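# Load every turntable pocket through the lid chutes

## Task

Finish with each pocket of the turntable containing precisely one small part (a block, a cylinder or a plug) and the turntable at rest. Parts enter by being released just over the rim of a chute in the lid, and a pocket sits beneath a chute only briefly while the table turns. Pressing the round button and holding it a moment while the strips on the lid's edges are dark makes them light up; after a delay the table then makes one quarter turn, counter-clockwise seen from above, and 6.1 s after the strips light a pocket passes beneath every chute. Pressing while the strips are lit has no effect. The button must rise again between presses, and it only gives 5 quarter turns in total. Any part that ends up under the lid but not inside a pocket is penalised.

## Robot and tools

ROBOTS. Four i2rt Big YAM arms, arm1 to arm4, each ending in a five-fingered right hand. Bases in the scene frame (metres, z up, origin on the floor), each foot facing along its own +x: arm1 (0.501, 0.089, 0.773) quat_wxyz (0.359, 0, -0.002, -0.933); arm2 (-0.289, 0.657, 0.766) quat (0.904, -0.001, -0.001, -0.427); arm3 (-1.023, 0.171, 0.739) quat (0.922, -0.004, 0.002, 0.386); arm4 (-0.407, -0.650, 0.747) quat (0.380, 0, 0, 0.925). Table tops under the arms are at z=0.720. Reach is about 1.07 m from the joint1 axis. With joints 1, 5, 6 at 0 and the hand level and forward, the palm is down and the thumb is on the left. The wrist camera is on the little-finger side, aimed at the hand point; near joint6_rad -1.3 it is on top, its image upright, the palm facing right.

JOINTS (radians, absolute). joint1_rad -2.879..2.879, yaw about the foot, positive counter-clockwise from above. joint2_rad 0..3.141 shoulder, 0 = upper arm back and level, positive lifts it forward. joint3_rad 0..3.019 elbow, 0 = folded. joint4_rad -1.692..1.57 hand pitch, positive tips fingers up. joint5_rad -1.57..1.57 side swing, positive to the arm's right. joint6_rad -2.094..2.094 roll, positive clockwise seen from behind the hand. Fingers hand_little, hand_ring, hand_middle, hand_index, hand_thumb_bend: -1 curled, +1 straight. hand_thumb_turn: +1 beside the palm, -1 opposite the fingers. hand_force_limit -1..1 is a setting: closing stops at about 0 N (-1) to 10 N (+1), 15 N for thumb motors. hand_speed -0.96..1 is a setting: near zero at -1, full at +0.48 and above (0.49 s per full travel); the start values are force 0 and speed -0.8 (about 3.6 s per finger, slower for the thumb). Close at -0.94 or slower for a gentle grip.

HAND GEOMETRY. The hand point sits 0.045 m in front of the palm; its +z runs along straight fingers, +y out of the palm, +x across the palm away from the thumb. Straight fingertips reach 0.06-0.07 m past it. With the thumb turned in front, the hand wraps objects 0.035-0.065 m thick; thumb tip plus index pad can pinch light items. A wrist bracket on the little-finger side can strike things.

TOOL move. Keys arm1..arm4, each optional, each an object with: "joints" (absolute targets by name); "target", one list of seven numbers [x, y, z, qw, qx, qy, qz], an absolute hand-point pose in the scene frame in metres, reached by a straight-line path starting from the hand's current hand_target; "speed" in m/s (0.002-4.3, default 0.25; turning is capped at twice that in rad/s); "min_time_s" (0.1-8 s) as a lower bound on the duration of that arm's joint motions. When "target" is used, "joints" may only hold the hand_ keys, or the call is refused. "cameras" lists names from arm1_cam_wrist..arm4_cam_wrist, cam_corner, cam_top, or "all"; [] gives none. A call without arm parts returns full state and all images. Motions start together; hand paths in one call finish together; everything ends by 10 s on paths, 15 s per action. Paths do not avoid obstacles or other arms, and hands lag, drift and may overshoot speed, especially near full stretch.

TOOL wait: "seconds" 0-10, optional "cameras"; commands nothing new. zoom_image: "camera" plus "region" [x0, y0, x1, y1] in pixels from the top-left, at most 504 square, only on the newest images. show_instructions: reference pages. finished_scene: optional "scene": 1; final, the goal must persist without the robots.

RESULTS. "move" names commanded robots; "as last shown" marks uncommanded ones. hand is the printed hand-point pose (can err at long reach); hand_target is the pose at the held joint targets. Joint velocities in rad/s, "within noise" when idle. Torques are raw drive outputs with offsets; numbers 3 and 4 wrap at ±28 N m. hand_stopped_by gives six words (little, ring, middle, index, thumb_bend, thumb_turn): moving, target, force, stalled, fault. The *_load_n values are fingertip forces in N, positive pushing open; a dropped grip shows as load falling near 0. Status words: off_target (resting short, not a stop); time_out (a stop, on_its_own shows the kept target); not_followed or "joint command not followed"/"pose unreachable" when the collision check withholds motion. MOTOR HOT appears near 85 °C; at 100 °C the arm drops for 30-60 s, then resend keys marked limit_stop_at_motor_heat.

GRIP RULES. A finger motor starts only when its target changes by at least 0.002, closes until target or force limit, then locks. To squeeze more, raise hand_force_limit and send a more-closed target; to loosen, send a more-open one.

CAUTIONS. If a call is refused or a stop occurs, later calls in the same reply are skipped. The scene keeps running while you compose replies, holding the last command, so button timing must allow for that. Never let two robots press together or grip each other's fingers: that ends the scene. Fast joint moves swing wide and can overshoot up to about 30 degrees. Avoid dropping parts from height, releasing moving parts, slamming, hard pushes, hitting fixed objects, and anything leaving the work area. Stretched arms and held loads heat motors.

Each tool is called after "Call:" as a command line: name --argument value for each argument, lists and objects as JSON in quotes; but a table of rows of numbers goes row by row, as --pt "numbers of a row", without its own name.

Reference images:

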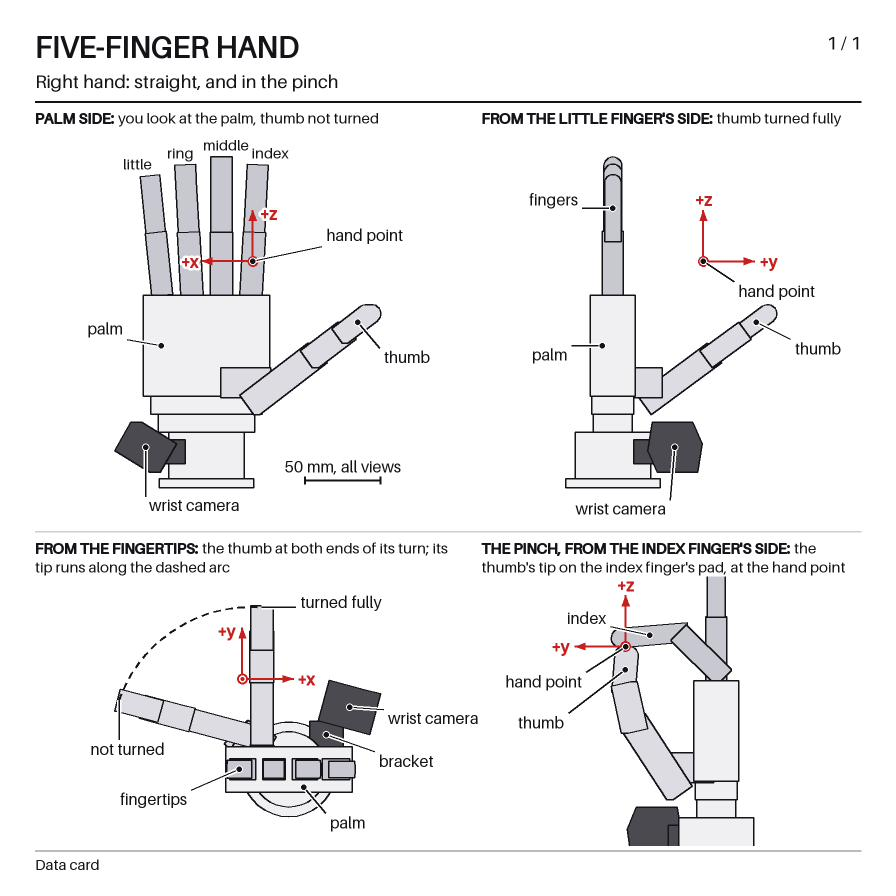

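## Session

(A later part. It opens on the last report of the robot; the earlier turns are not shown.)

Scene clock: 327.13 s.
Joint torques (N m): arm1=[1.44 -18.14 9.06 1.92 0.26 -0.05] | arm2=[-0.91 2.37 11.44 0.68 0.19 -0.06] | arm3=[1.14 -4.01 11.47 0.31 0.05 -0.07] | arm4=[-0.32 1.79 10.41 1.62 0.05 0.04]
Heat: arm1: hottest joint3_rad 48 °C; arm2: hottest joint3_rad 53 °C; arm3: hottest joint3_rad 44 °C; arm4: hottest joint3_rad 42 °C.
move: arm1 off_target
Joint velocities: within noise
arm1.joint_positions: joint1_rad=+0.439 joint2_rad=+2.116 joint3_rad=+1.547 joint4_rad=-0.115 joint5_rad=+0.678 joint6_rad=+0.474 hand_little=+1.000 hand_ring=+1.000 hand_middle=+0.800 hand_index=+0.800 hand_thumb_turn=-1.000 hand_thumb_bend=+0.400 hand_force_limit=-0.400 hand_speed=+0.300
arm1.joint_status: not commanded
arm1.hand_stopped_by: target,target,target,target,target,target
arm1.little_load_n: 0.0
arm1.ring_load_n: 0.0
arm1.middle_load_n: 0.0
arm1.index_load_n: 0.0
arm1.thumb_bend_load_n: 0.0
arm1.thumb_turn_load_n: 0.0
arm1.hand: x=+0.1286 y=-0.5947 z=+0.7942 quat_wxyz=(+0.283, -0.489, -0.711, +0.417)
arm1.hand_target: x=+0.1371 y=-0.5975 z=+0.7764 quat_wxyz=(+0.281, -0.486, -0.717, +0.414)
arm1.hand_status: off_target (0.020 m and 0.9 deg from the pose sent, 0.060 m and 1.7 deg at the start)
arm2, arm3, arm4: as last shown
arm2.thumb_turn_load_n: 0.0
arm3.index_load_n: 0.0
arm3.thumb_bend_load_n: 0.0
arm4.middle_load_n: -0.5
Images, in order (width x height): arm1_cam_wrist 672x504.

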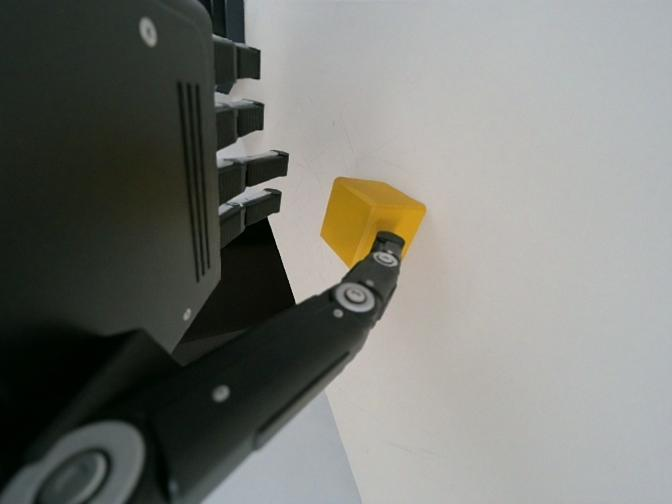

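Call:
move --arm1 '{"target": [0.138, -0.602, 0.85, 0.2807, -0.4862, -0.7167, 0.4138], "speed": 0.25}'

Call:
move --arm1 '{"target": [0.138, -0.603, 0.765, 0.2807, -0.4862, -0.7167, 0.4138], "speed": 0.2, "joints": {"hand_speed": -0.92}}' --cameras '["arm1_cam_wrist"]'

Call:
zoom_image --camera "arm1_cam_wrist" --region '[250, 120, 450, 270]'

Scene clock: 329.03 s.
Joint torques (N m): arm1=[1.85 -19.6 13.63 0.84 0.34 0.04] | arm2=[-1.14 2.08 11.48 0.73 0.2 -0.05] | arm3=[1.67 -4.25 11.49 0.36 0.02 -0.07] | arm4=[-0.32 1.73 10.43 1.62 0.05 0.05]
Heat: arm1: hottest joint3_rad 48 °C; arm2: hottest joint3_rad 53 °C; arm3: hottest joint3_rad 44 °C; arm4: hottest joint3_rad 42 °C.
move: arm1 off_target
Joint velocities: within noise
arm1.joint_positions: joint1_rad=+0.439 joint2_rad=+2.048 joint3_rad=+1.568 joint4_rad=-0.245 joint5_rad=+0.678 joint6_rad=+0.474 hand_little=+1.000 hand_ring=+1.000 hand_middle=+0.800 hand_index=+0.800 hand_thumb_turn=-1.000 hand_thumb_bend=+0.400 hand_force_limit=-0.400 hand_speed=+0.300
arm1.joint_status: not commanded
arm1.hand_stopped_by: target,target,target,target,target,target
arm1.little_load_n: 0.5
arm1.ring_load_n: 0.0
arm1.middle_load_n: 0.0
arm1.index_load_n: 0.0
arm1.thumb_bend_load_n: 0.0
arm1.thumb_turn_load_n: 0.0
arm1.hand: x=+0.1329 y=-0.5841 z=+0.8332 quat_wxyz=(+0.287, -0.487, -0.721, +0.400)
arm1.hand_target: x=+0.1385 y=-0.6012 z=+0.8504 quat_wxyz=(+0.280, -0.486, -0.717, +0.414)
arm1.hand_status: off_target (0.025 m and 1.8 deg from the pose sent, 0.057 m and 0.8 deg at the start)
arm2.joint_positions: joint1_rad=-1.050 joint2_rad=+0.614 joint3_rad=+1.305 joint4_rad=-1.243 joint5_rad=-0.004 joint6_rad=-0.017 hand_little=+1.000 hand_ring=+1.000 hand_middle=+0.600 hand_index=+0.600 hand_thumb_turn=-1.000 hand_thumb_bend=+0.400 hand_force_limit=-0.400 hand_speed=+0.300
arm2.joint_status: not commanded
arm2.hand_stopped_by: target,target,target,target,target,target
arm2.little_load_n: 0.0
arm2.ring_load_n: 0.0
arm2.middle_load_n: 0.0
arm2.index_load_n: 0.0
arm2.thumb_bend_load_n: 0.0
arm2.thumb_turn_load_n: 0.0
arm2.hand: x=-0.3465 y=+0.4207 z=+1.2216 quat_wxyz=(+0.089, -0.149, -0.860, +0.480)
arm2.hand_target: x=-0.3479 y=+0.4230 z=+1.2415 quat_wxyz=(+0.092, -0.159, -0.850, +0.494)
arm2.hand_status: not commanded
arm3: as last shown
arm3.little_load_n: 0.0
arm4.joint_positions: joint1_rad=-1.082 joint2_rad=+0.614 joint3_rad=+1.318 joint4_rad=-1.245 joint5_rad=-0.003 joint6_rad=-0.012 hand_little=-1.000 hand_ring=+1.000 hand_middle=+0.600 hand_index=+0.600 hand_thumb_turn=-1.000 hand_thumb_bend=+0.400 hand_force_limit=-0.400 hand_speed=+0.300
arm4.joint_status: not commanded
arm4.hand_stopped_by: target,fault,target,target,target,target
arm4.little_load_n: 0.0
arm4.ring_load_n: 0.0
arm4.middle_load_n: 0.0
arm4.index_load_n: -0.5
arm4.thumb_bend_load_n: 0.0
arm4.thumb_turn_load_n: 0.0
arm4.hand: x=-0.3663 y=-0.4102 z=+1.2081 quat_wxyz=(-0.487, +0.862, -0.121, +0.073)
arm4.hand_target: x=-0.3688 y=-0.4104 z=+1.2217 quat_wxyz=(-0.497, +0.856, -0.122, +0.070)
arm4.hand_status: not commanded
pictures: none

Scene clock: 330.33 s.
Joint torques (N m): arm1=[2.2 -18.49 9.55 2.06 0.31 0.08] | arm2=[-1.03 2.26 11.48 0.76 0.2 -0.06] | arm3=[1.73 -4.25 11.49 0.36 0.07 -0.06] | arm4=[-0.26 1.73 10.41 1.62 0.05 0.04]
Heat: arm1: hottest joint3_rad 48 °C; arm2: hottest joint3_rad 54 °C; arm3: hottest joint3_rad 44 °C; arm4: hottest joint3_rad 42 °C.
move: arm1 off_target
Joint velocities: within noise
arm1.joint_positions: joint1_rad=+0.439 joint2_rad=+2.145 joint3_rad=+1.557 joint4_rad=-0.104 joint5_rad=+0.679 joint6_rad=+0.476 hand_little=+1.000 hand_ring=+1.000 hand_middle=+0.800 hand_index=+0.800 hand_thumb_turn=-1.000 hand_thumb_bend=+0.400 hand_force_limit=-0.400 hand_speed=-0.920
arm1.joint_status: all done
arm1.hand_stopped_by: target,target,target,target,target,target
arm1.little_load_n: 0.0
arm1.ring_load_n: 0.0
arm1.middle_load_n: 0.0
arm1.index_load_n: 0.0
arm1.thumb_bend_load_n: 0.0
arm1.thumb_turn_load_n: 0.0
arm1.hand: x=+0.1275 y=-0.5971 z=+0.7791 quat_wxyz=(+0.284, -0.490, -0.713, +0.414)
arm1.hand_target: x=+0.1381 y=-0.6024 z=+0.7650 quat_wxyz=(+0.281, -0.486, -0.717, +0.414)
arm1.hand_status: off_target (0.019 m and 0.7 deg from the pose sent, 0.071 m and 1.8 deg at the start)
arm2, arm4: as last shown
arm2.little_load_n: -0.5
arm3.joint_positions: joint1_rad=-1.003 joint2_rad=+1.039 joint3_rad=+1.196 joint4_rad=-1.496 joint5_rad=-0.063 joint6_rad=-0.199 hand_little=+1.000 hand_ring=+1.000 hand_middle=+0.600 hand_index=+0.600 hand_thumb_turn=-1.000 hand_thumb_bend=+0.400 hand_force_limit=-0.400 hand_speed=+0.300
arm3.joint_status: not commanded
arm3.hand_stopped_by: target,target,target,target,target,target
arm3.little_load_n: 0.0
arm3.ring_load_n: 0.0
arm3.middle_load_n: 0.0
arm3.index_load_n: 0.0
arm3.thumb_bend_load_n: 0.0
arm3.thumb_turn_load_n: 0.0
arm3.hand: x=-0.7594 y=+0.1482 z=+1.0159 quat_wxyz=(-0.086, +0.701, -0.703, +0.083)
arm3.hand_target: x=-0.7504 y=+0.1501 z=+1.0297 quat_wxyz=(-0.093, +0.701, -0.701, +0.092)
arm3.hand_status: not commanded
arm4.index_load_n: 0.0
Images, in order (width x height): arm1_cam_wrist 672x504.

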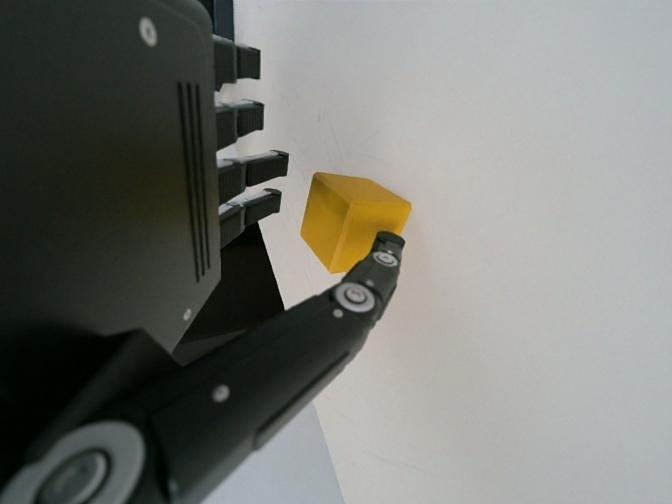

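Scaled by 2.520 from the camera's image (finer frame: 960x720).

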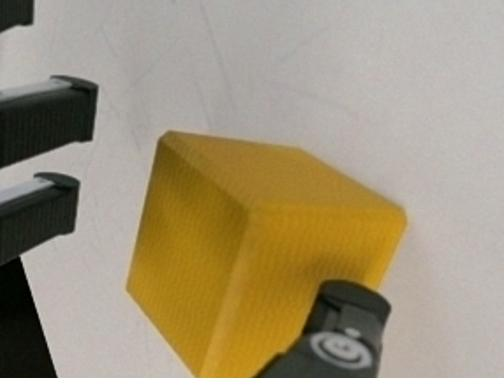

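Call:
move --arm1 '{"joints": {"hand_index": -0.41, "hand_middle": -0.41}}' --cameras '["arm1_cam_wrist"]'

Scene clock: 335.77 s.
Joint torques (N m): arm1=[2.14 -17.49 9.48 1.78 0.32 0.05] | arm2=[-0.91 2.2 11.45 0.77 0.19 -0.04] | arm3=[1.38 -3.78 11.49 0.27 0.07 -0.06] | arm4=[-0.26 1.79 10.41 1.63 0.05 0.04]
Heat: arm1: hottest joint3_rad 49 °C; arm2: hottest joint3_rad 54 °C; arm3: hottest joint3_rad 45 °C; arm4: hottest joint3_rad 42 °C.
move: arm1 off_target
Joint velocities: within noise
arm1.joint_positions: joint1_rad=+0.439 joint2_rad=+2.145 joint3_rad=+1.557 joint4_rad=-0.103 joint5_rad=+0.679 joint6_rad=+0.476 hand_little=+1.000 hand_ring=+1.000 hand_middle=+0.173 hand_index=+0.158 hand_thumb_turn=-1.000 hand_thumb_bend=+0.401 hand_force_limit=-0.400 hand_speed=-0.920
arm1.joint_status: hand_middle off_target (ended at +0.173, target -0.410); hand_index off_target (ended at +0.158, target -0.410)
arm1.hand_stopped_by: target,target,force,force,target,target
arm1.little_load_n: 0.0
arm1.ring_load_n: 0.0
arm1.middle_load_n: 3.0
arm1.index_load_n: 3.5
arm1.thumb_bend_load_n: 4.5
arm1.thumb_turn_load_n: 0.0
arm1.hand: x=+0.1274 y=-0.5972 z=+0.7792 quat_wxyz=(+0.284, -0.490, -0.713, +0.414)
arm1.hand_target: x=+0.1381 y=-0.6024 z=+0.7651 quat_wxyz=(+0.281, -0.486, -0.717, +0.414)
arm1.hand_status: not commanded
arm2, arm3, arm4: as last shown
arm2.little_load_n: 0.0
Images, in order (width x height): arm1_cam_wrist 672x504.

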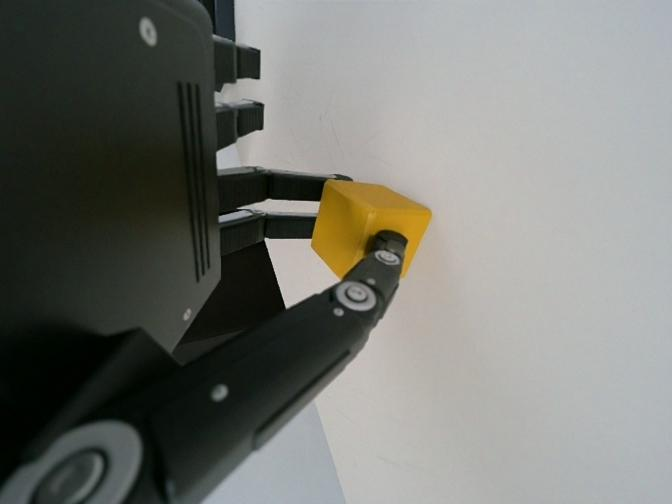

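Call:
move --arm1 '{"joints": {"hand_index": 0.8, "hand_middle": 0.8, "hand_speed": 0.0}}'

Call:
move --arm1 '{"target": [0.130, -0.602, 0.84, 0.2807, -0.4862, -0.7167, 0.4138], "speed": 0.25}' --cameras '["arm1_cam_wrist"]'

Call:
zoom_image --camera "arm1_cam_wrist" --region '[350, 150, 510, 270]'

Scene clock: 336.83 s.
Joint torques (N m): arm1=[1.2 -18.61 9.32 1.81 0.32 0.09] | arm2=[-0.97 2.26 11.4 0.77 0.21 -0.05] | arm3=[1.2 -4.37 11.47 0.36 0.04 -0.07] | arm4=[-0.32 1.73 10.43 1.61 0.05 0.05]
Heat: arm1: hottest joint3_rad 49 °C; arm2: hottest joint3_rad 54 °C; arm3: hottest joint3_rad 45 °C; arm4: hottest joint3_rad 42 °C.
move: arm1 done
Joint velocities: within noise
arm1.joint_positions: joint1_rad=+0.439 joint2_rad=+2.145 joint3_rad=+1.557 joint4_rad=-0.103 joint5_rad=+0.679 joint6_rad=+0.476 hand_little=+1.000 hand_ring=+1.000 hand_middle=+0.800 hand_index=+0.800 hand_thumb_turn=-1.000 hand_thumb_bend=+0.400 hand_force_limit=-0.400 hand_speed=+0.000
arm1.joint_status: all done
arm1.hand_stopped_by: target,target,target,target,target,target
arm1.little_load_n: 0.0
arm1.ring_load_n: 0.0
arm1.middle_load_n: 0.0
arm1.index_load_n: 0.0
arm1.thumb_bend_load_n: 0.5
arm1.thumb_turn_load_n: 0.0
arm1.hand: x=+0.1274 y=-0.5972 z=+0.7792 quat_wxyz=(+0.284, -0.490, -0.713, +0.414)
arm1.hand_target: x=+0.1381 y=-0.6024 z=+0.7651 quat_wxyz=(+0.281, -0.486, -0.717, +0.414)
arm1.hand_status: not commanded
arm2, arm3, arm4: as last shown
arm2.index_load_n: -0.5
arm3.ring_load_n: 0.5
pictures: none

Scene clock: 338.07 s.
Joint torques (N m): arm1=[0.38 -18.84 13.38 0.81 0.19 -0.16] | arm2=[-1.03 2.08 11.49 0.79 0.2 -0.04] | arm3=[1.73 -4.13 11.49 0.29 0.03 -0.03] | arm4=[-0.21 1.73 10.4 1.61 0.04 0.04]
Heat: arm1: hottest joint3_rad 49 °C; arm2: hottest joint3_rad 54 °C; arm3: hottest joint3_rad 45 °C; arm4: hottest joint3_rad 42 °C.
move: arm1 off_target
Joint velocities: within noise
arm1.joint_positions: joint1_rad=+0.439 joint2_rad=+2.065 joint3_rad=+1.571 joint4_rad=-0.222 joint5_rad=+0.674 joint6_rad=+0.476 hand_little=+1.000 hand_ring=+1.000 hand_middle=+0.800 hand_index=+0.800 hand_thumb_turn=-1.000 hand_thumb_bend=+0.400 hand_force_limit=-0.400 hand_speed=+0.000
arm1.joint_status: not commanded
arm1.hand_stopped_by: target,target,target,target,target,target
arm1.little_load_n: 0.0
arm1.ring_load_n: 0.0
arm1.middle_load_n: 0.0
arm1.index_load_n: 0.0
arm1.thumb_bend_load_n: 0.0
arm1.thumb_turn_load_n: 0.0
arm1.hand: x=+0.1318 y=-0.5889 z=+0.8257 quat_wxyz=(+0.284, -0.488, -0.720, +0.404)
arm1.hand_target: x=+0.1303 y=-0.6014 z=+0.8401 quat_wxyz=(+0.281, -0.486, -0.717, +0.414)
arm1.hand_status: off_target (0.019 m and 1.2 deg from the pose sent, 0.061 m and 0.7 deg at the start)
arm2, arm3, arm4: as last shown
arm2.index_load_n: 0.0
arm3.ring_load_n: 0.0
Images, in order (width x height): arm1_cam_wrist 672x504.

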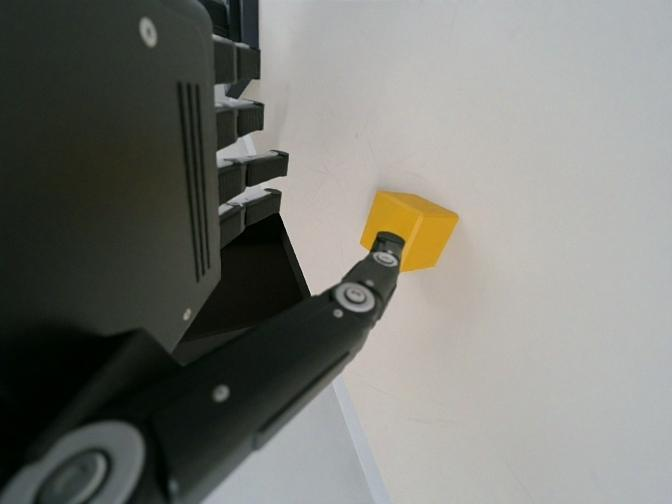

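Scaled by 3.150 from the camera's image (finer frame: 960x720).

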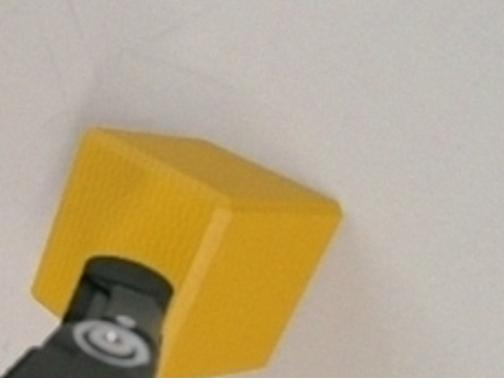

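Call:
move --arm1 '{"target": [0.144, -0.608, 0.753, 0.2807, -0.4862, -0.7167, 0.4138], "speed": 0.2}' --cameras '["arm1_cam_wrist"]'

Call:
zoom_image --camera "arm1_cam_wrist" --region '[250, 120, 450, 270]'

Scene clock: 339.97 s.
Joint torques (N m): arm1=[2.02 -18.26 9.36 1.87 0.32 -0.01] | arm2=[-1.44 2.2 11.44 0.76 0.2 -0.06] | arm3=[1.2 -4.01 11.49 0.35 0.03 -0.04] | arm4=[-0.26 1.79 10.41 1.61 0.05 0.05]
Heat: arm1: hottest joint3_rad 49 °C; arm2: hottest joint3_rad 54 °C; arm3: hottest joint3_rad 45 °C; arm4: hottest joint3_rad 42 °C.
move: arm1 off_target
Joint velocities: within noise
arm1.joint_positions: joint1_rad=+0.451 joint2_rad=+2.168 joint3_rad=+1.562 joint4_rad=-0.092 joint5_rad=+0.687 joint6_rad=+0.484 hand_little=+1.000 hand_ring=+1.000 hand_middle=+0.800 hand_index=+0.800 hand_thumb_turn=-1.000 hand_thumb_bend=+0.400 hand_force_limit=-0.400 hand_speed=+0.000
arm1.joint_status: not commanded
arm1.hand_stopped_by: target,target,target,target,target,target
arm1.little_load_n: 0.0
arm1.ring_load_n: 0.0
arm1.middle_load_n: 0.0
arm1.index_load_n: 0.0
arm1.thumb_bend_load_n: 0.0
arm1.thumb_turn_load_n: 0.0
arm1.hand: x=+0.1346 y=-0.6024 z=+0.7664 quat_wxyz=(+0.284, -0.489, -0.714, +0.413)
arm1.hand_target: x=+0.1441 y=-0.6074 z=+0.7530 quat_wxyz=(+0.281, -0.486, -0.717, +0.414)
arm1.hand_status: off_target (0.017 m and 0.5 deg from the pose sent, 0.076 m and 1.2 deg at the start)
arm2, arm3, arm4: as last shown
Images, in order (width x height): arm1_cam_wrist 672x504.

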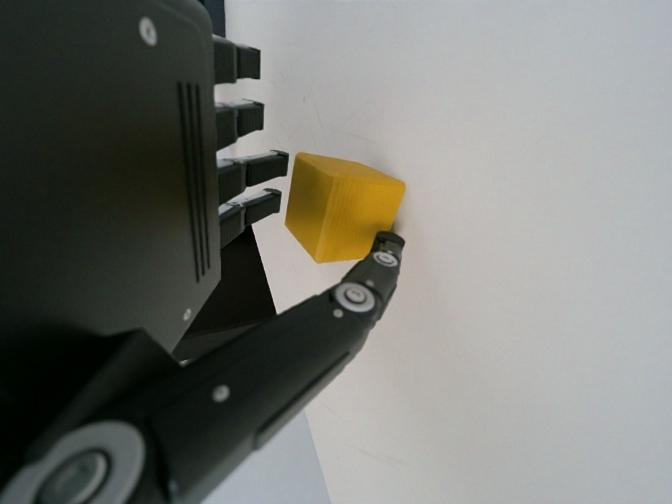

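Scaled by 2.520 from the camera's image (finer frame: 960x720).

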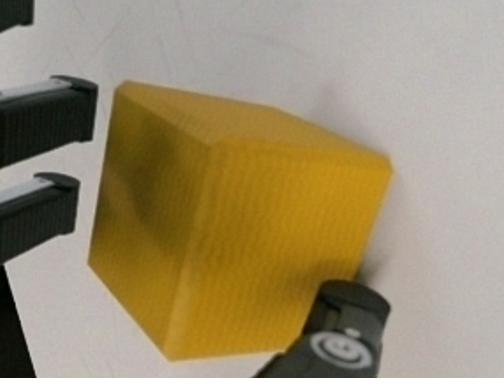

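Call:
move --arm1 '{"joints": {"hand_index": -0.4, "hand_middle": -0.4, "hand_speed": -0.92}}'

Call:
move --arm1 '{"target": [0.137, -0.604, 0.85, 0.2807, -0.4862, -0.7167, 0.4138], "speed": 0.2}' --cameras '["arm1_cam_wrist"]'

Scene clock: 345.30 s.
Joint torques (N m): arm1=[1.32 -18.55 9.44 1.8 0.32 0.03] | arm2=[-1.03 2.08 11.41 0.81 0.2 -0.02] | arm3=[1.2 -4.13 11.6 0.31 0.07 -0.07] | arm4=[-0.26 1.85 10.41 1.63 0.05 0.04]
Heat: arm1: hottest joint3_rad 49 °C; arm2: hottest joint3_rad 54 °C; arm3: hottest joint3_rad 45 °C; arm4: hottest joint3_rad 42 °C.
move: arm1 off_target
Joint velocities: within noise
arm1.joint_positions: joint1_rad=+0.451 joint2_rad=+2.168 joint3_rad=+1.562 joint4_rad=-0.091 joint5_rad=+0.687 joint6_rad=+0.484 hand_little=+1.000 hand_ring=+1.000 hand_middle=+0.174 hand_index=+0.159 hand_thumb_turn=-1.000 hand_thumb_bend=+0.401 hand_force_limit=-0.400 hand_speed=-0.920
arm1.joint_status: hand_middle off_target (ended at +0.174, target -0.400); hand_index off_target (ended at +0.159, target -0.400); the others done
arm1.hand_stopped_by: target,target,force,force,target,target
arm1.little_load_n: 0.0
arm1.ring_load_n: 0.0
arm1.middle_load_n: 3.0
arm1.index_load_n: 3.5
arm1.thumb_bend_load_n: 4.5
arm1.thumb_turn_load_n: 0.0
arm1.hand: x=+0.1344 y=-0.6025 z=+0.7666 quat_wxyz=(+0.284, -0.489, -0.713, +0.414)
arm1.hand_target: x=+0.1441 y=-0.6074 z=+0.7531 quat_wxyz=(+0.281, -0.486, -0.717, +0.414)
arm1.hand_status: not commanded
arm2, arm3, arm4: as last shown
arm2.thumb_bend_load_n: 0.5
arm3.thumb_bend_load_n: -0.5
pictures: none

Scene clock: 346.60 s.
Joint torques (N m): arm1=[0.67 -19.08 13.37 1.07 0.23 -0.1] | arm2=[-1.26 2.26 11.43 0.76 0.2 -0.04] | arm3=[1.55 -4.19 11.59 0.27 0.05 -0.05] | arm4=[-0.32 1.79 10.43 1.61 0.05 0.05]
Heat: arm1: hottest joint3_rad 49 °C; arm2: hottest joint3_rad 54 °C; arm3: hottest joint3_rad 45 °C; arm4: hottest joint3_rad 42 °C.
move: arm1 off_target
Joint velocities: within noise
arm1.joint_positions: joint1_rad=+0.451 joint2_rad=+2.054 joint3_rad=+1.574 joint4_rad=-0.250 joint5_rad=+0.681 joint6_rad=+0.484 hand_little=+1.000 hand_ring=+1.000 hand_middle=+0.174 hand_index=+0.159 hand_thumb_turn=-1.000 hand_thumb_bend=+0.401 hand_force_limit=-0.400 hand_speed=-0.920
arm1.joint_status: not commanded
arm1.hand_stopped_by: target,target,force,force,target,target
arm1.little_load_n: 0.0
arm1.ring_load_n: 0.0
arm1.middle_load_n: 2.0
arm1.index_load_n: 3.5
arm1.thumb_bend_load_n: 4.5
arm1.thumb_turn_load_n: 0.0
arm1.hand: x=+0.1408 y=-0.5894 z=+0.8306 quat_wxyz=(+0.284, -0.486, -0.723, +0.400)
arm1.hand_target: x=+0.1374 y=-0.6031 z=+0.8502 quat_wxyz=(+0.281, -0.486, -0.717, +0.414)
arm1.hand_status: off_target (0.025 m and 1.8 deg from the pose sent, 0.083 m and 0.6 deg at the start)
arm2, arm3, arm4: as last shown
arm2.little_load_n: 0.5
arm2.thumb_bend_load_n: 0.0
arm3.thumb_bend_load_n: 0.0
Images, in order (width x height): arm1_cam_wrist 672x504.

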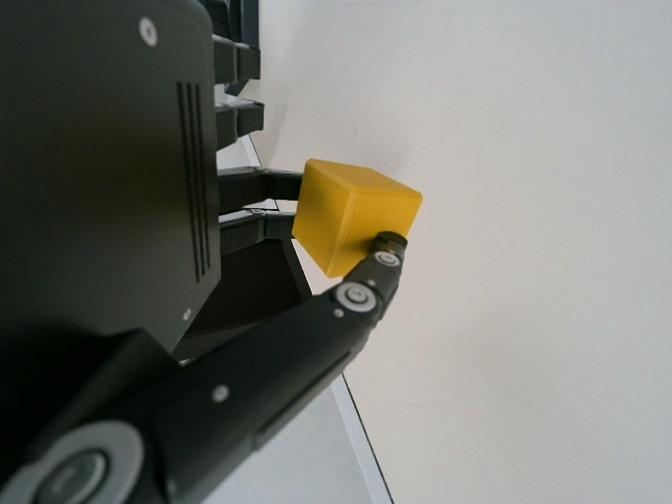

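Call:
move --arm1 '{"joints": {"joint1_rad": 0.25, "joint2_rad": 0.62, "joint3_rad": 1.35, "joint4_rad": -1.25, "joint5_rad": 0, "joint6_rad": 0}, "min_time_s": 2.8}'

Call:
move --arm1 '{"joints": {"joint1_rad": -0.5}, "min_time_s": 1.8}'

Call:
move --arm1 '{"target": [-0.010, -0.029, 1.0, 0.3474, -0.6016, -0.623, 0.3597], "speed": 0.2}'

Call:
move --arm1 '{"target": [-0.0214, -0.0346, 0.950, 0.3474, -0.6016, -0.623, 0.3597], "speed": 0.1}' --arm3 '{"target": [-0.75, 0.15, 1.01, 0.0923, -0.701, 0.701, -0.0923], "speed": 0.1}' --cameras '["arm1_cam_wrist", "arm3_cam_wrist", "cam_top"]'

Call:
zoom_image --camera "arm1_cam_wrist" --region '[290, 130, 530, 310]'

Scene clock: 350.30 s.
Joint torques (N m): arm1=[-0.09 1.55 8.53 1.24 -0.11 -0.17] | arm2=[-1.14 2.37 11.48 0.84 0.2 -0.05] | arm3=[1.61 -4.01 11.54 0.42 0.02 -0.03] | arm4=[-0.32 1.67 10.4 1.63 0.04 0.04]
Heat: arm1: hottest joint3_rad 49 °C; arm2: hottest joint3_rad 54 °C; arm3: hottest joint3_rad 45 °C; arm4: hottest joint3_rad 42 °C.
move: arm1 done
Joint velocities: within noise
arm1.joint_positions: joint1_rad=+0.266 joint2_rad=+0.614 joint3_rad=+1.359 joint4_rad=-1.240 joint5_rad=+0.002 joint6_rad=+0.007 hand_little=+1.000 hand_ring=+1.000 hand_middle=+0.174 hand_index=+0.159 hand_thumb_turn=-1.000 hand_thumb_bend=+0.401 hand_force_limit=-0.400 hand_speed=-0.920
arm1.joint_status: all done
arm1.hand_stopped_by: target,target,force,force,target,target
arm1.little_load_n: 0.0
arm1.ring_load_n: 0.0
arm1.middle_load_n: 2.5
arm1.index_load_n: 3.0
arm1.thumb_bend_load_n: 4.5
arm1.thumb_turn_load_n: 0.0
arm1.hand: x=+0.3971 y=-0.1277 z=+1.2565 quat_wxyz=(+0.142, -0.245, -0.823, +0.493)
arm1.hand_target: x=+0.3932 y=-0.1265 z=+1.2489 quat_wxyz=(+0.144, -0.250, -0.827, +0.482)
arm1.hand_status: not commanded
arm2.joint_positions: joint1_rad=-1.050 joint2_rad=+0.614 joint3_rad=+1.305 joint4_rad=-1.243 joint5_rad=-0.004 joint6_rad=-0.017 hand_little=+1.000 hand_ring=+1.000 hand_middle=+0.600 hand_index=+0.600 hand_thumb_turn=-1.000 hand_thumb_bend=+0.400 hand_force_limit=-0.400 hand_speed=+0.300
arm2.joint_status: not commanded
arm2.hand_stopped_by: target,target,target,target,target,target
arm2.little_load_n: 0.0
arm2.ring_load_n: 0.0
arm2.middle_load_n: 0.0
arm2.index_load_n: -0.5
arm2.thumb_bend_load_n: 0.0
arm2.thumb_turn_load_n: 0.0
arm2.hand: x=-0.3465 y=+0.4207 z=+1.2216 quat_wxyz=(+0.089, -0.149, -0.860, +0.480)
arm2.hand_target: x=-0.3479 y=+0.4230 z=+1.2415 quat_wxyz=(+0.092, -0.159, -0.850, +0.494)
arm2.hand_status: not commanded
arm3: as last shown
arm4.joint_positions: joint1_rad=-1.082 joint2_rad=+0.614 joint3_rad=+1.318 joint4_rad=-1.245 joint5_rad=-0.003 joint6_rad=-0.012 hand_little=-1.000 hand_ring=+1.000 hand_middle=+0.600 hand_index=+0.600 hand_thumb_turn=-1.000 hand_thumb_bend=+0.400 hand_force_limit=-0.400 hand_speed=+0.300
arm4.joint_status: not commanded
arm4.hand_stopped_by: target,fault,target,target,target,target
arm4.little_load_n: 0.0
arm4.ring_load_n: 0.0
arm4.middle_load_n: 0.0
arm4.index_load_n: 0.0
arm4.thumb_bend_load_n: 0.0
arm4.thumb_turn_load_n: 0.0
arm4.hand: x=-0.3663 y=-0.4102 z=+1.2081 quat_wxyz=(-0.487, +0.862, -0.121, +0.073)
arm4.hand_target: x=-0.3688 y=-0.4104 z=+1.2217 quat_wxyz=(-0.497, +0.856, -0.122, +0.070)
arm4.hand_status: not commanded
pictures: none

Scene clock: 352.50 s.
Joint torques (N m): arm1=[-0.44 1.38 8.27 0.99 -0.15 -0.14] | arm2=[-1.03 2.14 11.52 0.77 0.19 -0.04] | arm3=[1.49 -4.07 11.69 0.36 0.06 -0.01] | arm4=[-0.32 1.73 10.43 1.61 0.04 0.05]
Heat: arm1: hottest joint3_rad 48 °C; arm2: hottest joint3_rad 55 °C; arm3: hottest joint3_rad 45 °C; arm4: hottest joint3_rad 42 °C.
move: arm1 done
Joint velocities: within noise
arm1.joint_positions: joint1_rad=-0.487 joint2_rad=+0.614 joint3_rad=+1.359 joint4_rad=-1.240 joint5_rad=+0.001 joint6_rad=+0.006 hand_little=+1.000 hand_ring=+1.000 hand_middle=+0.174 hand_index=+0.159 hand_thumb_turn=-1.000 hand_thumb_bend=+0.401 hand_force_limit=-0.400 hand_speed=-0.920
arm1.joint_status: all done
arm1.hand_stopped_by: target,target,force,force,target,target
arm1.little_load_n: 0.0
arm1.ring_load_n: 0.0
arm1.middle_load_n: 2.5
arm1.index_load_n: 3.0
arm1.thumb_bend_load_n: 5.0
arm1.thumb_turn_load_n: 0.0
arm1.hand: x=+0.2759 y=+0.0022 z=+1.2558 quat_wxyz=(+0.312, -0.531, -0.676, +0.406)
arm1.hand_target: x=+0.2740 y=+0.0052 z=+1.2483 quat_wxyz=(+0.309, -0.537, -0.678, +0.395)
arm1.hand_status: not commanded
arm2, arm4: as last shown
arm2.index_load_n: 0.0
arm3.joint_positions: joint1_rad=-1.003 joint2_rad=+1.039 joint3_rad=+1.196 joint4_rad=-1.496 joint5_rad=-0.063 joint6_rad=-0.199 hand_little=+1.000 hand_ring=+1.000 hand_middle=+0.600 hand_index=+0.600 hand_thumb_turn=-1.000 hand_thumb_bend=+0.400 hand_force_limit=-0.400 hand_speed=+0.300
arm3.joint_status: not commanded
arm3.hand_stopped_by: target,target,target,target,target,target
arm3.little_load_n: 0.0
arm3.ring_load_n: 0.0
arm3.middle_load_n: 0.5
arm3.index_load_n: 0.0
arm3.thumb_bend_load_n: 0.0
arm3.thumb_turn_load_n: 0.0
arm3.hand: x=-0.7594 y=+0.1482 z=+1.0159 quat_wxyz=(-0.086, +0.701, -0.703, +0.083)
arm3.hand_target: x=-0.7504 y=+0.1501 z=+1.0297 quat_wxyz=(-0.093, +0.701, -0.701, +0.092)
arm3.hand_status: not commanded
arm4.thumb_bend_load_n: 0.5
pictures: none

Scene clock: 355.13 s.
Joint torques (N m): arm1=[0.32 -8.41 11.18 2.3 0.12 0.05] | arm2=[-0.97 2.26 11.38 0.79 0.2 -0.03] | arm3=[1.79 -4.13 11.63 0.27 0.05 -0.06] | arm4=[-0.26 1.73 10.41 1.61 0.05 0.05]
Heat: arm1: hottest joint3_rad 48 °C; arm2: hottest joint3_rad 55 °C; arm3: hottest joint3_rad 45 °C; arm4: hottest joint3_rad 42 °C.
move: arm1 done
Joint velocities: within noise
arm1.joint_positions: joint1_rad=-0.498 joint2_rad=+1.201 joint3_rad=+0.952 joint4_rad=-0.300 joint5_rad=+0.161 joint6_rad=+0.082 hand_little=+1.000 hand_ring=+1.000 hand_middle=+0.174 hand_index=+0.159 hand_thumb_turn=-1.000 hand_thumb_bend=+0.401 hand_force_limit=-0.400 hand_speed=-0.920
arm1.joint_status: not commanded
arm1.hand_stopped_by: target,target,force,force,target,target
arm1.little_load_n: 0.0
arm1.ring_load_n: 0.0
arm1.middle_load_n: 2.0
arm1.index_load_n: 3.5
arm1.thumb_bend_load_n: 4.5
arm1.thumb_turn_load_n: 0.0
arm1.hand: x=-0.0033 y=-0.0360 z=+0.9961 quat_wxyz=(+0.341, -0.596, -0.635, +0.355)
arm1.hand_target: x=-0.0098 y=-0.0289 z=+1.0000 quat_wxyz=(+0.347, -0.602, -0.623, +0.360)
arm1.hand_status: done (0.010 m and 1.8 deg from the pose sent, 0.385 m and 12.1 deg at the start)
arm2, arm3, arm4: as last shown
arm3.middle_load_n: 0.0
arm4.index_load_n: -0.5
arm4.thumb_bend_load_n: 0.0
pictures: none

Scene clock: 356.33 s.
Joint torques (N m): arm1=[0.26 -8.94 10.39 2.51 0.07 0.02] | arm2=[-1.2 2.26 11.41 0.77 0.21 -0.04] | arm3=[1.26 -4.84 8.17 1.24 0.06 -0.05] | arm4=[-0.21 1.79 10.41 1.62 0.05 0.05]
Heat: arm1: hottest joint3_rad 48 °C; arm2: hottest joint3_rad 55 °C; arm3: hottest joint3_rad 45 °C; arm4: hottest joint3_rad 42 °C.
move: arm1 done; arm3 done
Joint velocities: within noise
arm1.joint_positions: joint1_rad=-0.498 joint2_rad=+1.275 joint3_rad=+0.888 joint4_rad=-0.150 joint5_rad=+0.167 joint6_rad=+0.085 hand_little=+1.000 hand_ring=+1.000 hand_middle=+0.174 hand_index=+0.159 hand_thumb_turn=-1.000 hand_thumb_bend=+0.401 hand_force_limit=-0.400 hand_speed=-0.920
arm1.joint_status: not commanded
arm1.hand_stopped_by: target,target,force,force,target,target
arm1.little_load_n: 0.0
arm1.ring_load_n: 0.0
arm1.middle_load_n: 2.5
arm1.index_load_n: 3.5
arm1.thumb_bend_load_n: 5.0
arm1.thumb_turn_load_n: 0.0
arm1.hand: x=-0.0174 y=-0.0385 z=+0.9531 quat_wxyz=(+0.345, -0.597, -0.630, +0.358)
arm1.hand_target: x=-0.0213 y=-0.0344 z=+0.9501 quat_wxyz=(+0.347, -0.602, -0.623, +0.360)
arm1.hand_status: done (0.006 m and 1.1 deg from the pose sent, 0.050 m and 1.8 deg at the start)
arm2, arm4: as last shown
arm3.joint_positions: joint1_rad=-1.003 joint2_rad=+1.039 joint3_rad=+1.186 joint4_rad=-1.466 joint5_rad=-0.062 joint6_rad=-0.199 hand_little=+1.000 hand_ring=+1.000 hand_middle=+0.600 hand_index=+0.600 hand_thumb_turn=-1.000 hand_thumb_bend=+0.400 hand_force_limit=-0.400 hand_speed=+0.300
arm3.joint_status: not commanded
arm3.hand_stopped_by: target,target,target,target,target,target
arm3.little_load_n: 0.0
arm3.ring_load_n: 0.0
arm3.middle_load_n: 0.0
arm3.index_load_n: 0.0
arm3.thumb_bend_load_n: 0.0
arm3.thumb_turn_load_n: 0.0
arm3.hand: x=-0.7536 y=+0.1468 z=+1.0122 quat_wxyz=(-0.091, +0.700, -0.702, +0.091)
arm3.hand_target: x=-0.7501 y=+0.1500 z=+1.0100 quat_wxyz=(-0.092, +0.701, -0.701, +0.092)
arm3.hand_status: done (0.005 m and 0.3 deg from the pose sent, 0.011 m and 1.4 deg at the start)
arm4.index_load_n: 0.0
arm4.thumb_bend_load_n: -0.5
Images, in order (width x height): arm1_cam_wrist 672x504, arm3_cam_wrist 672x504, cam_top 672x504.

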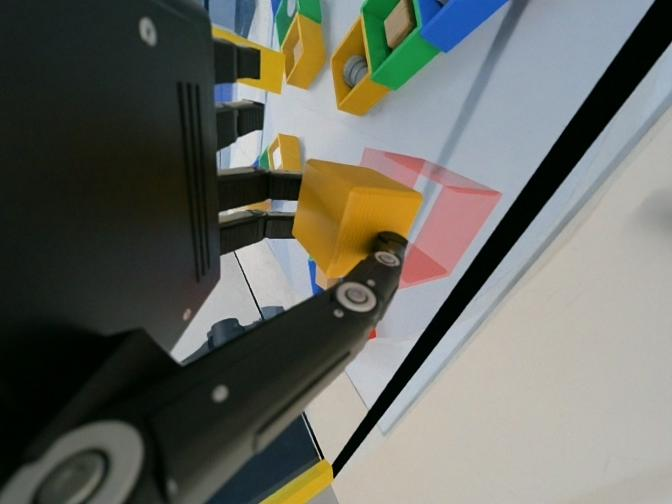

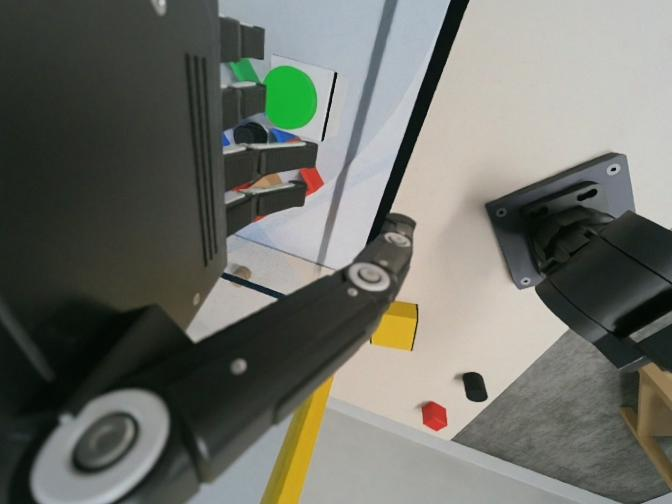

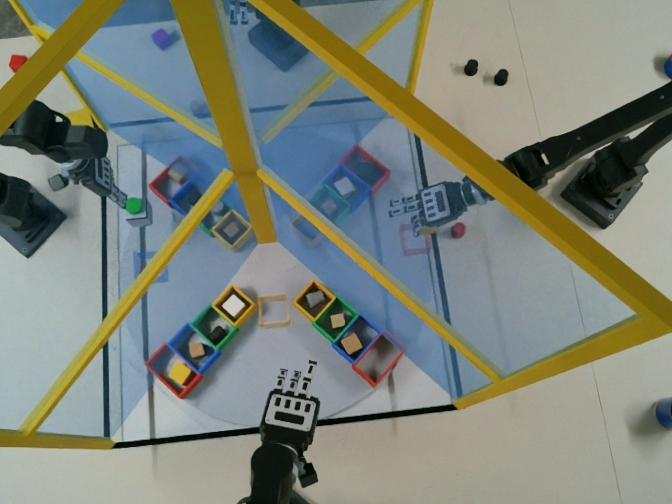

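Scaled by 2.100 from the camera's image (finer frame: 960x720).

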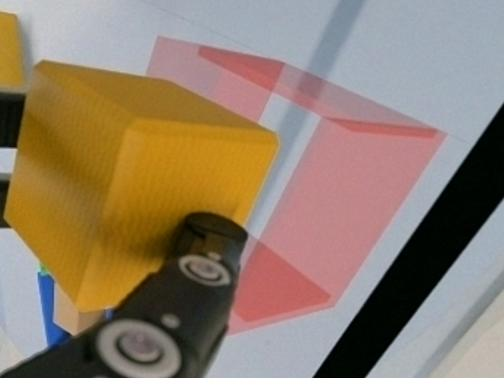

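Call:
move --arm3 '{"target": [-0.748, 0.151, 0.938, 0.0923, -0.701, 0.701, -0.0923], "speed": 0.1}' --arm1 '{"joints": {"hand_speed": 0.3}}' --cameras '["cam_top"]'

Scene clock: 358.23 s.
Joint torques (N m): arm1=[-0.15 -8.7 10.41 2.45 0.11 0.02] | arm2=[-1.08 2.14 11.41 0.79 0.22 -0.02] | arm3=[1.32 -1.79 6.16 1.78 0.05 -0.09] | arm4=[-0.26 1.73 10.41 1.62 0.05 0.04]
Heat: arm1: hottest joint3_rad 48 °C; arm2: hottest joint3_rad 55 °C; arm3: hottest joint3_rad 45 °C; arm4: hottest joint3_rad 42 °C.
move: arm1 done; arm3 off_target
Joint velocities: within noise
arm1.joint_positions: joint1_rad=-0.498 joint2_rad=+1.275 joint3_rad=+0.888 joint4_rad=-0.150 joint5_rad=+0.167 joint6_rad=+0.085 hand_little=+1.000 hand_ring=+1.000 hand_middle=+0.174 hand_index=+0.159 hand_thumb_turn=-1.000 hand_thumb_bend=+0.401 hand_force_limit=-0.400 hand_speed=+0.300
arm1.joint_status: all done
arm1.hand_stopped_by: target,target,force,force,target,target
arm1.little_load_n: 0.0
arm1.ring_load_n: -0.5
arm1.middle_load_n: 2.5
arm1.index_load_n: 3.0
arm1.thumb_bend_load_n: 5.0
arm1.thumb_turn_load_n: 0.0
arm1.hand: x=-0.0174 y=-0.0385 z=+0.9531 quat_wxyz=(+0.345, -0.597, -0.630, +0.358)
arm1.hand_target: x=-0.0213 y=-0.0344 z=+0.9501 quat_wxyz=(+0.347, -0.602, -0.623, +0.360)
arm1.hand_status: not commanded
arm2, arm4: as last shown
arm3.joint_positions: joint1_rad=-0.999 joint2_rad=+1.006 joint3_rad=+1.024 joint4_rad=-1.292 joint5_rad=-0.060 joint6_rad=-0.192 hand_little=+1.000 hand_ring=+1.000 hand_middle=+0.600 hand_index=+0.600 hand_thumb_turn=-1.000 hand_thumb_bend=+0.400 hand_force_limit=-0.400 hand_speed=+0.300
arm3.joint_status: not commanded
arm3.hand_stopped_by: target,target,target,target,target,target
arm3.little_load_n: 0.0
arm3.ring_load_n: -1.5
arm3.middle_load_n: 0.0
arm3.index_load_n: 0.0
arm3.thumb_bend_load_n: 0.0
arm3.thumb_turn_load_n: 0.0
arm3.hand: x=-0.7488 y=+0.1465 z=+0.9589 quat_wxyz=(-0.103, +0.698, -0.700, +0.110)
arm3.hand_target: x=-0.7492 y=+0.1509 z=+0.9387 quat_wxyz=(-0.092, +0.701, -0.701, +0.092)
arm3.hand_status: off_target (0.021 m and 2.4 deg from the pose sent, 0.075 m and 0.3 deg at the start)
arm4.index_load_n: -0.5
arm4.thumb_bend_load_n: 0.0
Images, in order (width x height): cam_top 672x504.

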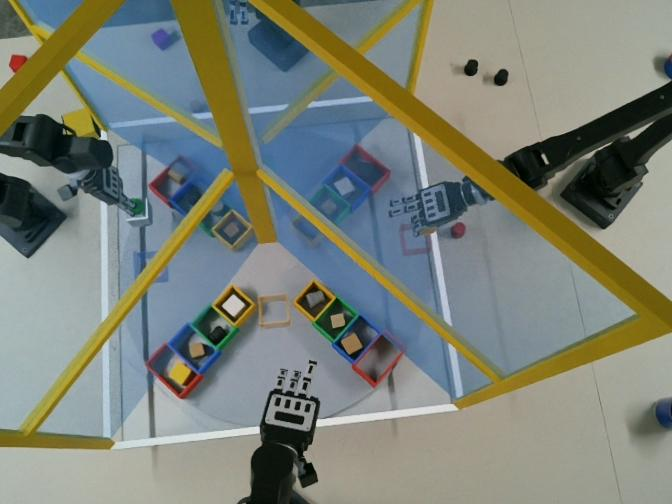

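Call:
move --arm3 '{"target": [-0.75, 0.15, 1.03, 0.0923, -0.701, 0.701, -0.0923], "speed": 0.2}'

Call:
wait --seconds 2.9 --cameras '["arm1_cam_wrist"]'

Scene clock: 359.97 s.
Joint torques (N m): arm1=[-1.14 -9.11 10.32 2.43 0.09 0.04] | arm2=[-1.2 2.2 11.47 0.7 0.2 -0.04] | arm3=[1.2 -4.31 11.15 0.36 -0.03 -0.1] | arm4=[-0.32 1.73 10.43 1.62 0.05 0.04]
Heat: arm1: hottest joint3_rad 48 °C; arm2: hottest joint3_rad 55 °C; arm3: hottest joint3_rad 46 °C; arm4: hottest joint3_rad 42 °C.
move: arm3 off_target
Joint velocities: within noise
arm1, arm2, arm4: as last shown
arm1.ring_load_n: 0.0
arm1.thumb_bend_load_n: 4.5
arm2.middle_load_n: -0.5
arm3.joint_positions: joint1_rad=-0.999 joint2_rad=+1.039 joint3_rad=+1.202 joint4_rad=-1.496 joint5_rad=-0.060 joint6_rad=-0.192 hand_little=+1.000 hand_ring=+1.000 hand_middle=+0.600 hand_index=+0.600 hand_thumb_turn=-1.000 hand_thumb_bend=+0.400 hand_force_limit=-0.400 hand_speed=+0.300
arm3.joint_status: not commanded
arm3.hand_stopped_by: target,target,target,target,target,target
arm3.little_load_n: 0.0
arm3.ring_load_n: 0.0
arm3.middle_load_n: 0.0
arm3.index_load_n: 0.0
arm3.thumb_bend_load_n: 0.0
arm3.thumb_turn_load_n: 0.0
arm3.hand: x=-0.7578 y=+0.1490 z=+1.0181 quat_wxyz=(-0.087, +0.700, -0.704, +0.085)
arm3.hand_target: x=-0.7502 y=+0.1500 z=+1.0298 quat_wxyz=(-0.093, +0.701, -0.701, +0.092)
arm3.hand_status: off_target (0.014 m and 1.1 deg from the pose sent, 0.071 m and 2.4 deg at the start)
arm4.index_load_n: 0.0
pictures: none

Scene clock: 362.87 s.
Joint torques (N m): arm1=[-0.26 -7.88 10.61 2.5 0.17 0.02] | arm2=[-0.79 2.37 11.41 0.73 0.2 -0.04] | arm3=[1.49 -4.54 11.1 0.28 0.02 -0.11] | arm4=[-0.26 1.73 10.41 1.61 0.05 0.05]
Heat: arm1: hottest joint3_rad 48 °C; arm2: hottest joint3_rad 55 °C; arm3: hottest joint3_rad 45 °C; arm4: hottest joint3_rad 42 °C.
Joint velocities: within noise
arm1.joint_positions: joint1_rad=-0.498 joint2_rad=+1.275 joint3_rad=+0.888 joint4_rad=-0.150 joint5_rad=+0.167 joint6_rad=+0.085 hand_little=+1.000 hand_ring=+1.000 hand_middle=+0.174 hand_index=+0.159 hand_thumb_turn=-1.000 hand_thumb_bend=+0.401 hand_force_limit=-0.400 hand_speed=+0.300
arm1.joint_status: not commanded
arm1.hand_stopped_by: target,target,force,force,target,target
arm1.little_load_n: 0.0
arm1.ring_load_n: 0.0
arm1.middle_load_n: 2.5
arm1.index_load_n: 3.5
arm1.thumb_bend_load_n: 4.5
arm1.thumb_turn_load_n: 0.0
arm1.hand: x=-0.0174 y=-0.0385 z=+0.9531 quat_wxyz=(+0.345, -0.597, -0.630, +0.358)
arm1.hand_target: x=-0.0213 y=-0.0344 z=+0.9501 quat_wxyz=(+0.347, -0.602, -0.623, +0.360)
arm1.hand_status: not commanded
arm2.joint_positions: joint1_rad=-1.050 joint2_rad=+0.614 joint3_rad=+1.305 joint4_rad=-1.243 joint5_rad=-0.004 joint6_rad=-0.017 hand_little=+1.000 hand_ring=+1.000 hand_middle=+0.600 hand_index=+0.600 hand_thumb_turn=-1.000 hand_thumb_bend=+0.400 hand_force_limit=-0.400 hand_speed=+0.300
arm2.joint_status: not commanded
arm2.hand_stopped_by: target,target,target,target,target,target
arm2.little_load_n: 0.0
arm2.ring_load_n: 0.0
arm2.middle_load_n: 0.0
arm2.index_load_n: 0.0
arm2.thumb_bend_load_n: 0.0
arm2.thumb_turn_load_n: 0.0
arm2.hand: x=-0.3465 y=+0.4207 z=+1.2216 quat_wxyz=(+0.089, -0.149, -0.860, +0.480)
arm2.hand_target: x=-0.3479 y=+0.4230 z=+1.2415 quat_wxyz=(+0.092, -0.159, -0.850, +0.494)
arm2.hand_status: not commanded
arm3.joint_positions: joint1_rad=-0.999 joint2_rad=+1.039 joint3_rad=+1.202 joint4_rad=-1.496 joint5_rad=-0.060 joint6_rad=-0.192 hand_little=+1.000 hand_ring=+1.000 hand_middle=+0.600 hand_index=+0.600 hand_thumb_turn=-1.000 hand_thumb_bend=+0.400 hand_force_limit=-0.400 hand_speed=+0.300
arm3.joint_status: not commanded
arm3.hand_stopped_by: target,target,target,target,target,target
arm3.little_load_n: 0.0
arm3.ring_load_n: 0.0
arm3.middle_load_n: 0.0
arm3.index_load_n: 0.0
arm3.thumb_bend_load_n: 0.0
arm3.thumb_turn_load_n: 0.0
arm3.hand: x=-0.7578 y=+0.1490 z=+1.0181 quat_wxyz=(-0.087, +0.700, -0.704, +0.085)
arm3.hand_target: x=-0.7502 y=+0.1500 z=+1.0298 quat_wxyz=(-0.093, +0.701, -0.701, +0.092)
arm3.hand_status: off_target (0.014 m and 1.1 deg from the pose sent, 0.071 m and 2.4 deg at the start)
arm4.joint_positions: joint1_rad=-1.082 joint2_rad=+0.614 joint3_rad=+1.318 joint4_rad=-1.245 joint5_rad=-0.003 joint6_rad=-0.012 hand_little=-1.000 hand_ring=+1.000 hand_middle=+0.600 hand_index=+0.600 hand_thumb_turn=-1.000 hand_thumb_bend=+0.400 hand_force_limit=-0.400 hand_speed=+0.300
arm4.joint_status: not commanded
arm4.hand_stopped_by: target,fault,target,target,target,target
arm4.little_load_n: 0.0
arm4.ring_load_n: 0.0
arm4.middle_load_n: 0.0
arm4.index_load_n: 0.0
arm4.thumb_bend_load_n: 0.0
arm4.thumb_turn_load_n: 0.0
arm4.hand: x=-0.3663 y=-0.4102 z=+1.2081 quat_wxyz=(-0.487, +0.862, -0.121, +0.073)
arm4.hand_target: x=-0.3688 y=-0.4104 z=+1.2217 quat_wxyz=(-0.497, +0.856, -0.122, +0.070)
arm4.hand_status: not commanded
wait: 2.90 s; at rest by 0.27 s
Images, in order (width x height): arm1_cam_wrist 672x504.

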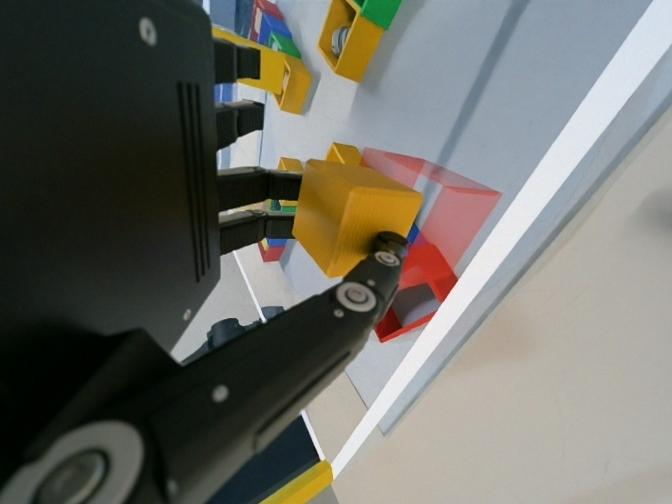

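Call:
wait --seconds 0.25 --cameras '[]'

Call:
move --arm1 '{"joints": {"hand_index": 0.6, "hand_middle": 0.6}}' --cameras '["arm1_cam_wrist", "cam_top"]'

Scene clock: 363.33 s.
Joint torques (N m): arm1=[-0.03 -8.29 10.3 2.73 0.05 0.05] | arm2=[-1.2 2.32 11.38 0.84 0.19 -0.03] | arm3=[0.44 -4.31 11.1 0.42 -0.01 -0.11] | arm4=[-0.26 1.79 10.41 1.61 0.05 0.04]
Heat: arm1: hottest joint3_rad 48 °C; arm2: hottest joint3_rad 55 °C; arm3: hottest joint3_rad 45 °C; arm4: hottest joint3_rad 42 °C.
Joint velocities: within noise
arm1.joint_positions: joint1_rad=-0.498 joint2_rad=+1.275 joint3_rad=+0.888 joint4_rad=-0.150 joint5_rad=+0.167 joint6_rad=+0.085 hand_little=+1.000 hand_ring=+1.000 hand_middle=+0.174 hand_index=+0.159 hand_thumb_turn=-1.000 hand_thumb_bend=+0.401 hand_force_limit=-0.400 hand_speed=+0.300
arm1.joint_status: not commanded
arm1.hand_stopped_by: target,target,force,force,target,target
arm1.little_load_n: 0.0
arm1.ring_load_n: 0.0
arm1.middle_load_n: 2.5
arm1.index_load_n: 3.0
arm1.thumb_bend_load_n: 5.0
arm1.thumb_turn_load_n: 0.0
arm1.hand: x=-0.0174 y=-0.0385 z=+0.9531 quat_wxyz=(+0.345, -0.597, -0.630, +0.358)
arm1.hand_target: x=-0.0213 y=-0.0344 z=+0.9501 quat_wxyz=(+0.347, -0.602, -0.623, +0.360)
arm1.hand_status: not commanded
arm2.joint_positions: joint1_rad=-1.050 joint2_rad=+0.614 joint3_rad=+1.305 joint4_rad=-1.243 joint5_rad=-0.004 joint6_rad=-0.017 hand_little=+1.000 hand_ring=+1.000 hand_middle=+0.600 hand_index=+0.600 hand_thumb_turn=-1.000 hand_thumb_bend=+0.400 hand_force_limit=-0.400 hand_speed=+0.300
arm2.joint_status: not commanded
arm2.hand_stopped_by: target,target,target,target,target,target
arm2.little_load_n: 0.0
arm2.ring_load_n: 0.0
arm2.middle_load_n: 0.0
arm2.index_load_n: 0.0
arm2.thumb_bend_load_n: 0.0
arm2.thumb_turn_load_n: 0.0
arm2.hand: x=-0.3465 y=+0.4207 z=+1.2216 quat_wxyz=(+0.089, -0.149, -0.860, +0.480)
arm2.hand_target: x=-0.3479 y=+0.4230 z=+1.2415 quat_wxyz=(+0.092, -0.159, -0.850, +0.494)
arm2.hand_status: not commanded
arm3.joint_positions: joint1_rad=-0.999 joint2_rad=+1.039 joint3_rad=+1.202 joint4_rad=-1.496 joint5_rad=-0.060 joint6_rad=-0.192 hand_little=+1.000 hand_ring=+1.000 hand_middle=+0.600 hand_index=+0.600 hand_thumb_turn=-1.000 hand_thumb_bend=+0.400 hand_force_limit=-0.400 hand_speed=+0.300
arm3.joint_status: not commanded
arm3.hand_stopped_by: target,target,target,target,target,target
arm3.little_load_n: 0.0
arm3.ring_load_n: 0.0
arm3.middle_load_n: 0.0
arm3.index_load_n: 0.0
arm3.thumb_bend_load_n: 0.0
arm3.thumb_turn_load_n: 0.0
arm3.hand: x=-0.7578 y=+0.1490 z=+1.0181 quat_wxyz=(-0.087, +0.700, -0.704, +0.085)
arm3.hand_target: x=-0.7502 y=+0.1500 z=+1.0298 quat_wxyz=(-0.093, +0.701, -0.701, +0.092)
arm3.hand_status: off_target (0.014 m and 1.1 deg from the pose sent, 0.071 m and 2.4 deg at the start)
arm4.joint_positions: joint1_rad=-1.082 joint2_rad=+0.614 joint3_rad=+1.318 joint4_rad=-1.245 joint5_rad=-0.003 joint6_rad=-0.012 hand_little=-1.000 hand_ring=+1.000 hand_middle=+0.600 hand_index=+0.600 hand_thumb_turn=-1.000 hand_thumb_bend=+0.400 hand_force_limit=-0.400 hand_speed=+0.300
arm4.joint_status: not commanded
arm4.hand_stopped_by: target,fault,target,target,target,target
arm4.little_load_n: 0.0
arm4.ring_load_n: 0.0
arm4.middle_load_n: 0.0
arm4.index_load_n: 0.0
arm4.thumb_bend_load_n: 0.0
arm4.thumb_turn_load_n: 0.0
arm4.hand: x=-0.3663 y=-0.4102 z=+1.2081 quat_wxyz=(-0.487, +0.862, -0.121, +0.073)
arm4.hand_target: x=-0.3688 y=-0.4104 z=+1.2217 quat_wxyz=(-0.497, +0.856, -0.122, +0.070)
arm4.hand_status: not commanded
wait: 0.27 s; at rest by 0.07 s

Scene clock: 363.93 s.
Joint torques (N m): arm1=[-0.26 -8.12 10.51 2.1 0.06 0.04] | arm2=[-1.08 2.26 11.49 0.79 0.18 -0.03] | arm3=[1.38 -4.48 11.22 0.36 -0.03 -0.13] | arm4=[-0.26 1.73 10.4 1.61 0.05 0.04]
Heat: arm1: hottest joint3_rad 48 °C; arm2: hottest joint3_rad 55 °C; arm3: hottest joint3_rad 45 °C; arm4: hottest joint3_rad 42 °C.
move: arm1 done
Joint velocities: within noise
arm1.joint_positions: joint1_rad=-0.498 joint2_rad=+1.275 joint3_rad=+0.888 joint4_rad=-0.147 joint5_rad=+0.167 joint6_rad=+0.086 hand_little=+1.000 hand_ring=+1.000 hand_middle=+0.600 hand_index=+0.600 hand_thumb_turn=-1.000 hand_thumb_bend=+0.400 hand_force_limit=-0.400 hand_speed=+0.300
arm1.joint_status: all done
arm1.hand_stopped_by: target,target,target,target,target,target
arm1.little_load_n: 0.0
arm1.ring_load_n: 0.0
arm1.middle_load_n: 0.0
arm1.index_load_n: 0.0
arm1.thumb_bend_load_n: 0.0
arm1.thumb_turn_load_n: 0.0
arm1.hand: x=-0.0181 y=-0.0387 z=+0.9539 quat_wxyz=(+0.346, -0.596, -0.629, +0.359)
arm1.hand_target: x=-0.0212 y=-0.0345 z=+0.9500 quat_wxyz=(+0.347, -0.602, -0.623, +0.360)
arm1.hand_status: not commanded
arm2, arm3, arm4: as last shown
arm3.middle_load_n: -0.5
arm3.index_load_n: 0.5
Images, in order (width x height): arm1_cam_wrist 672x504, cam_top 672x504.

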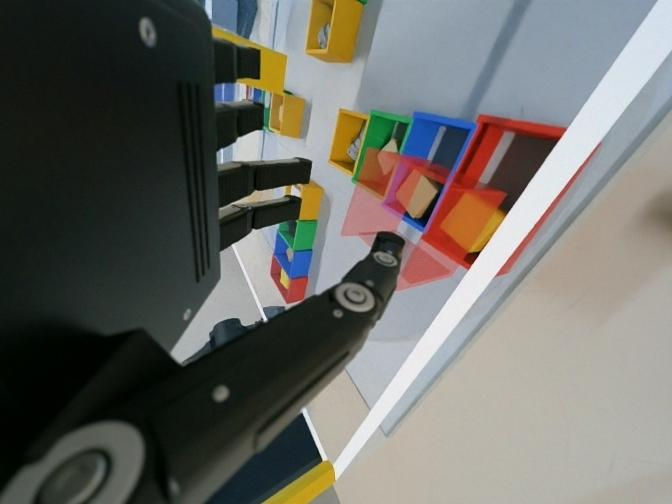

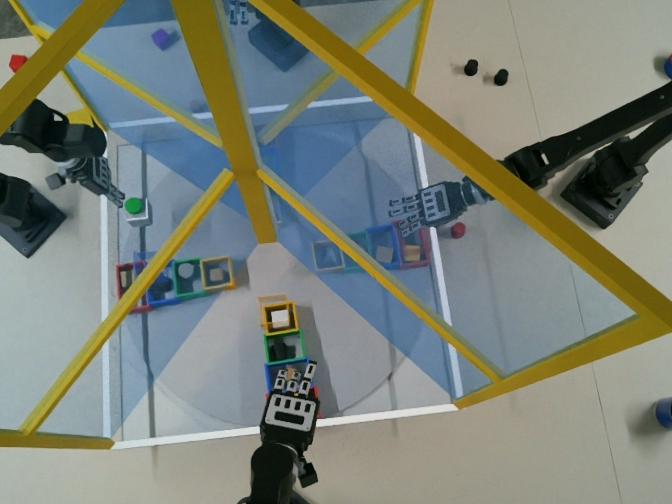

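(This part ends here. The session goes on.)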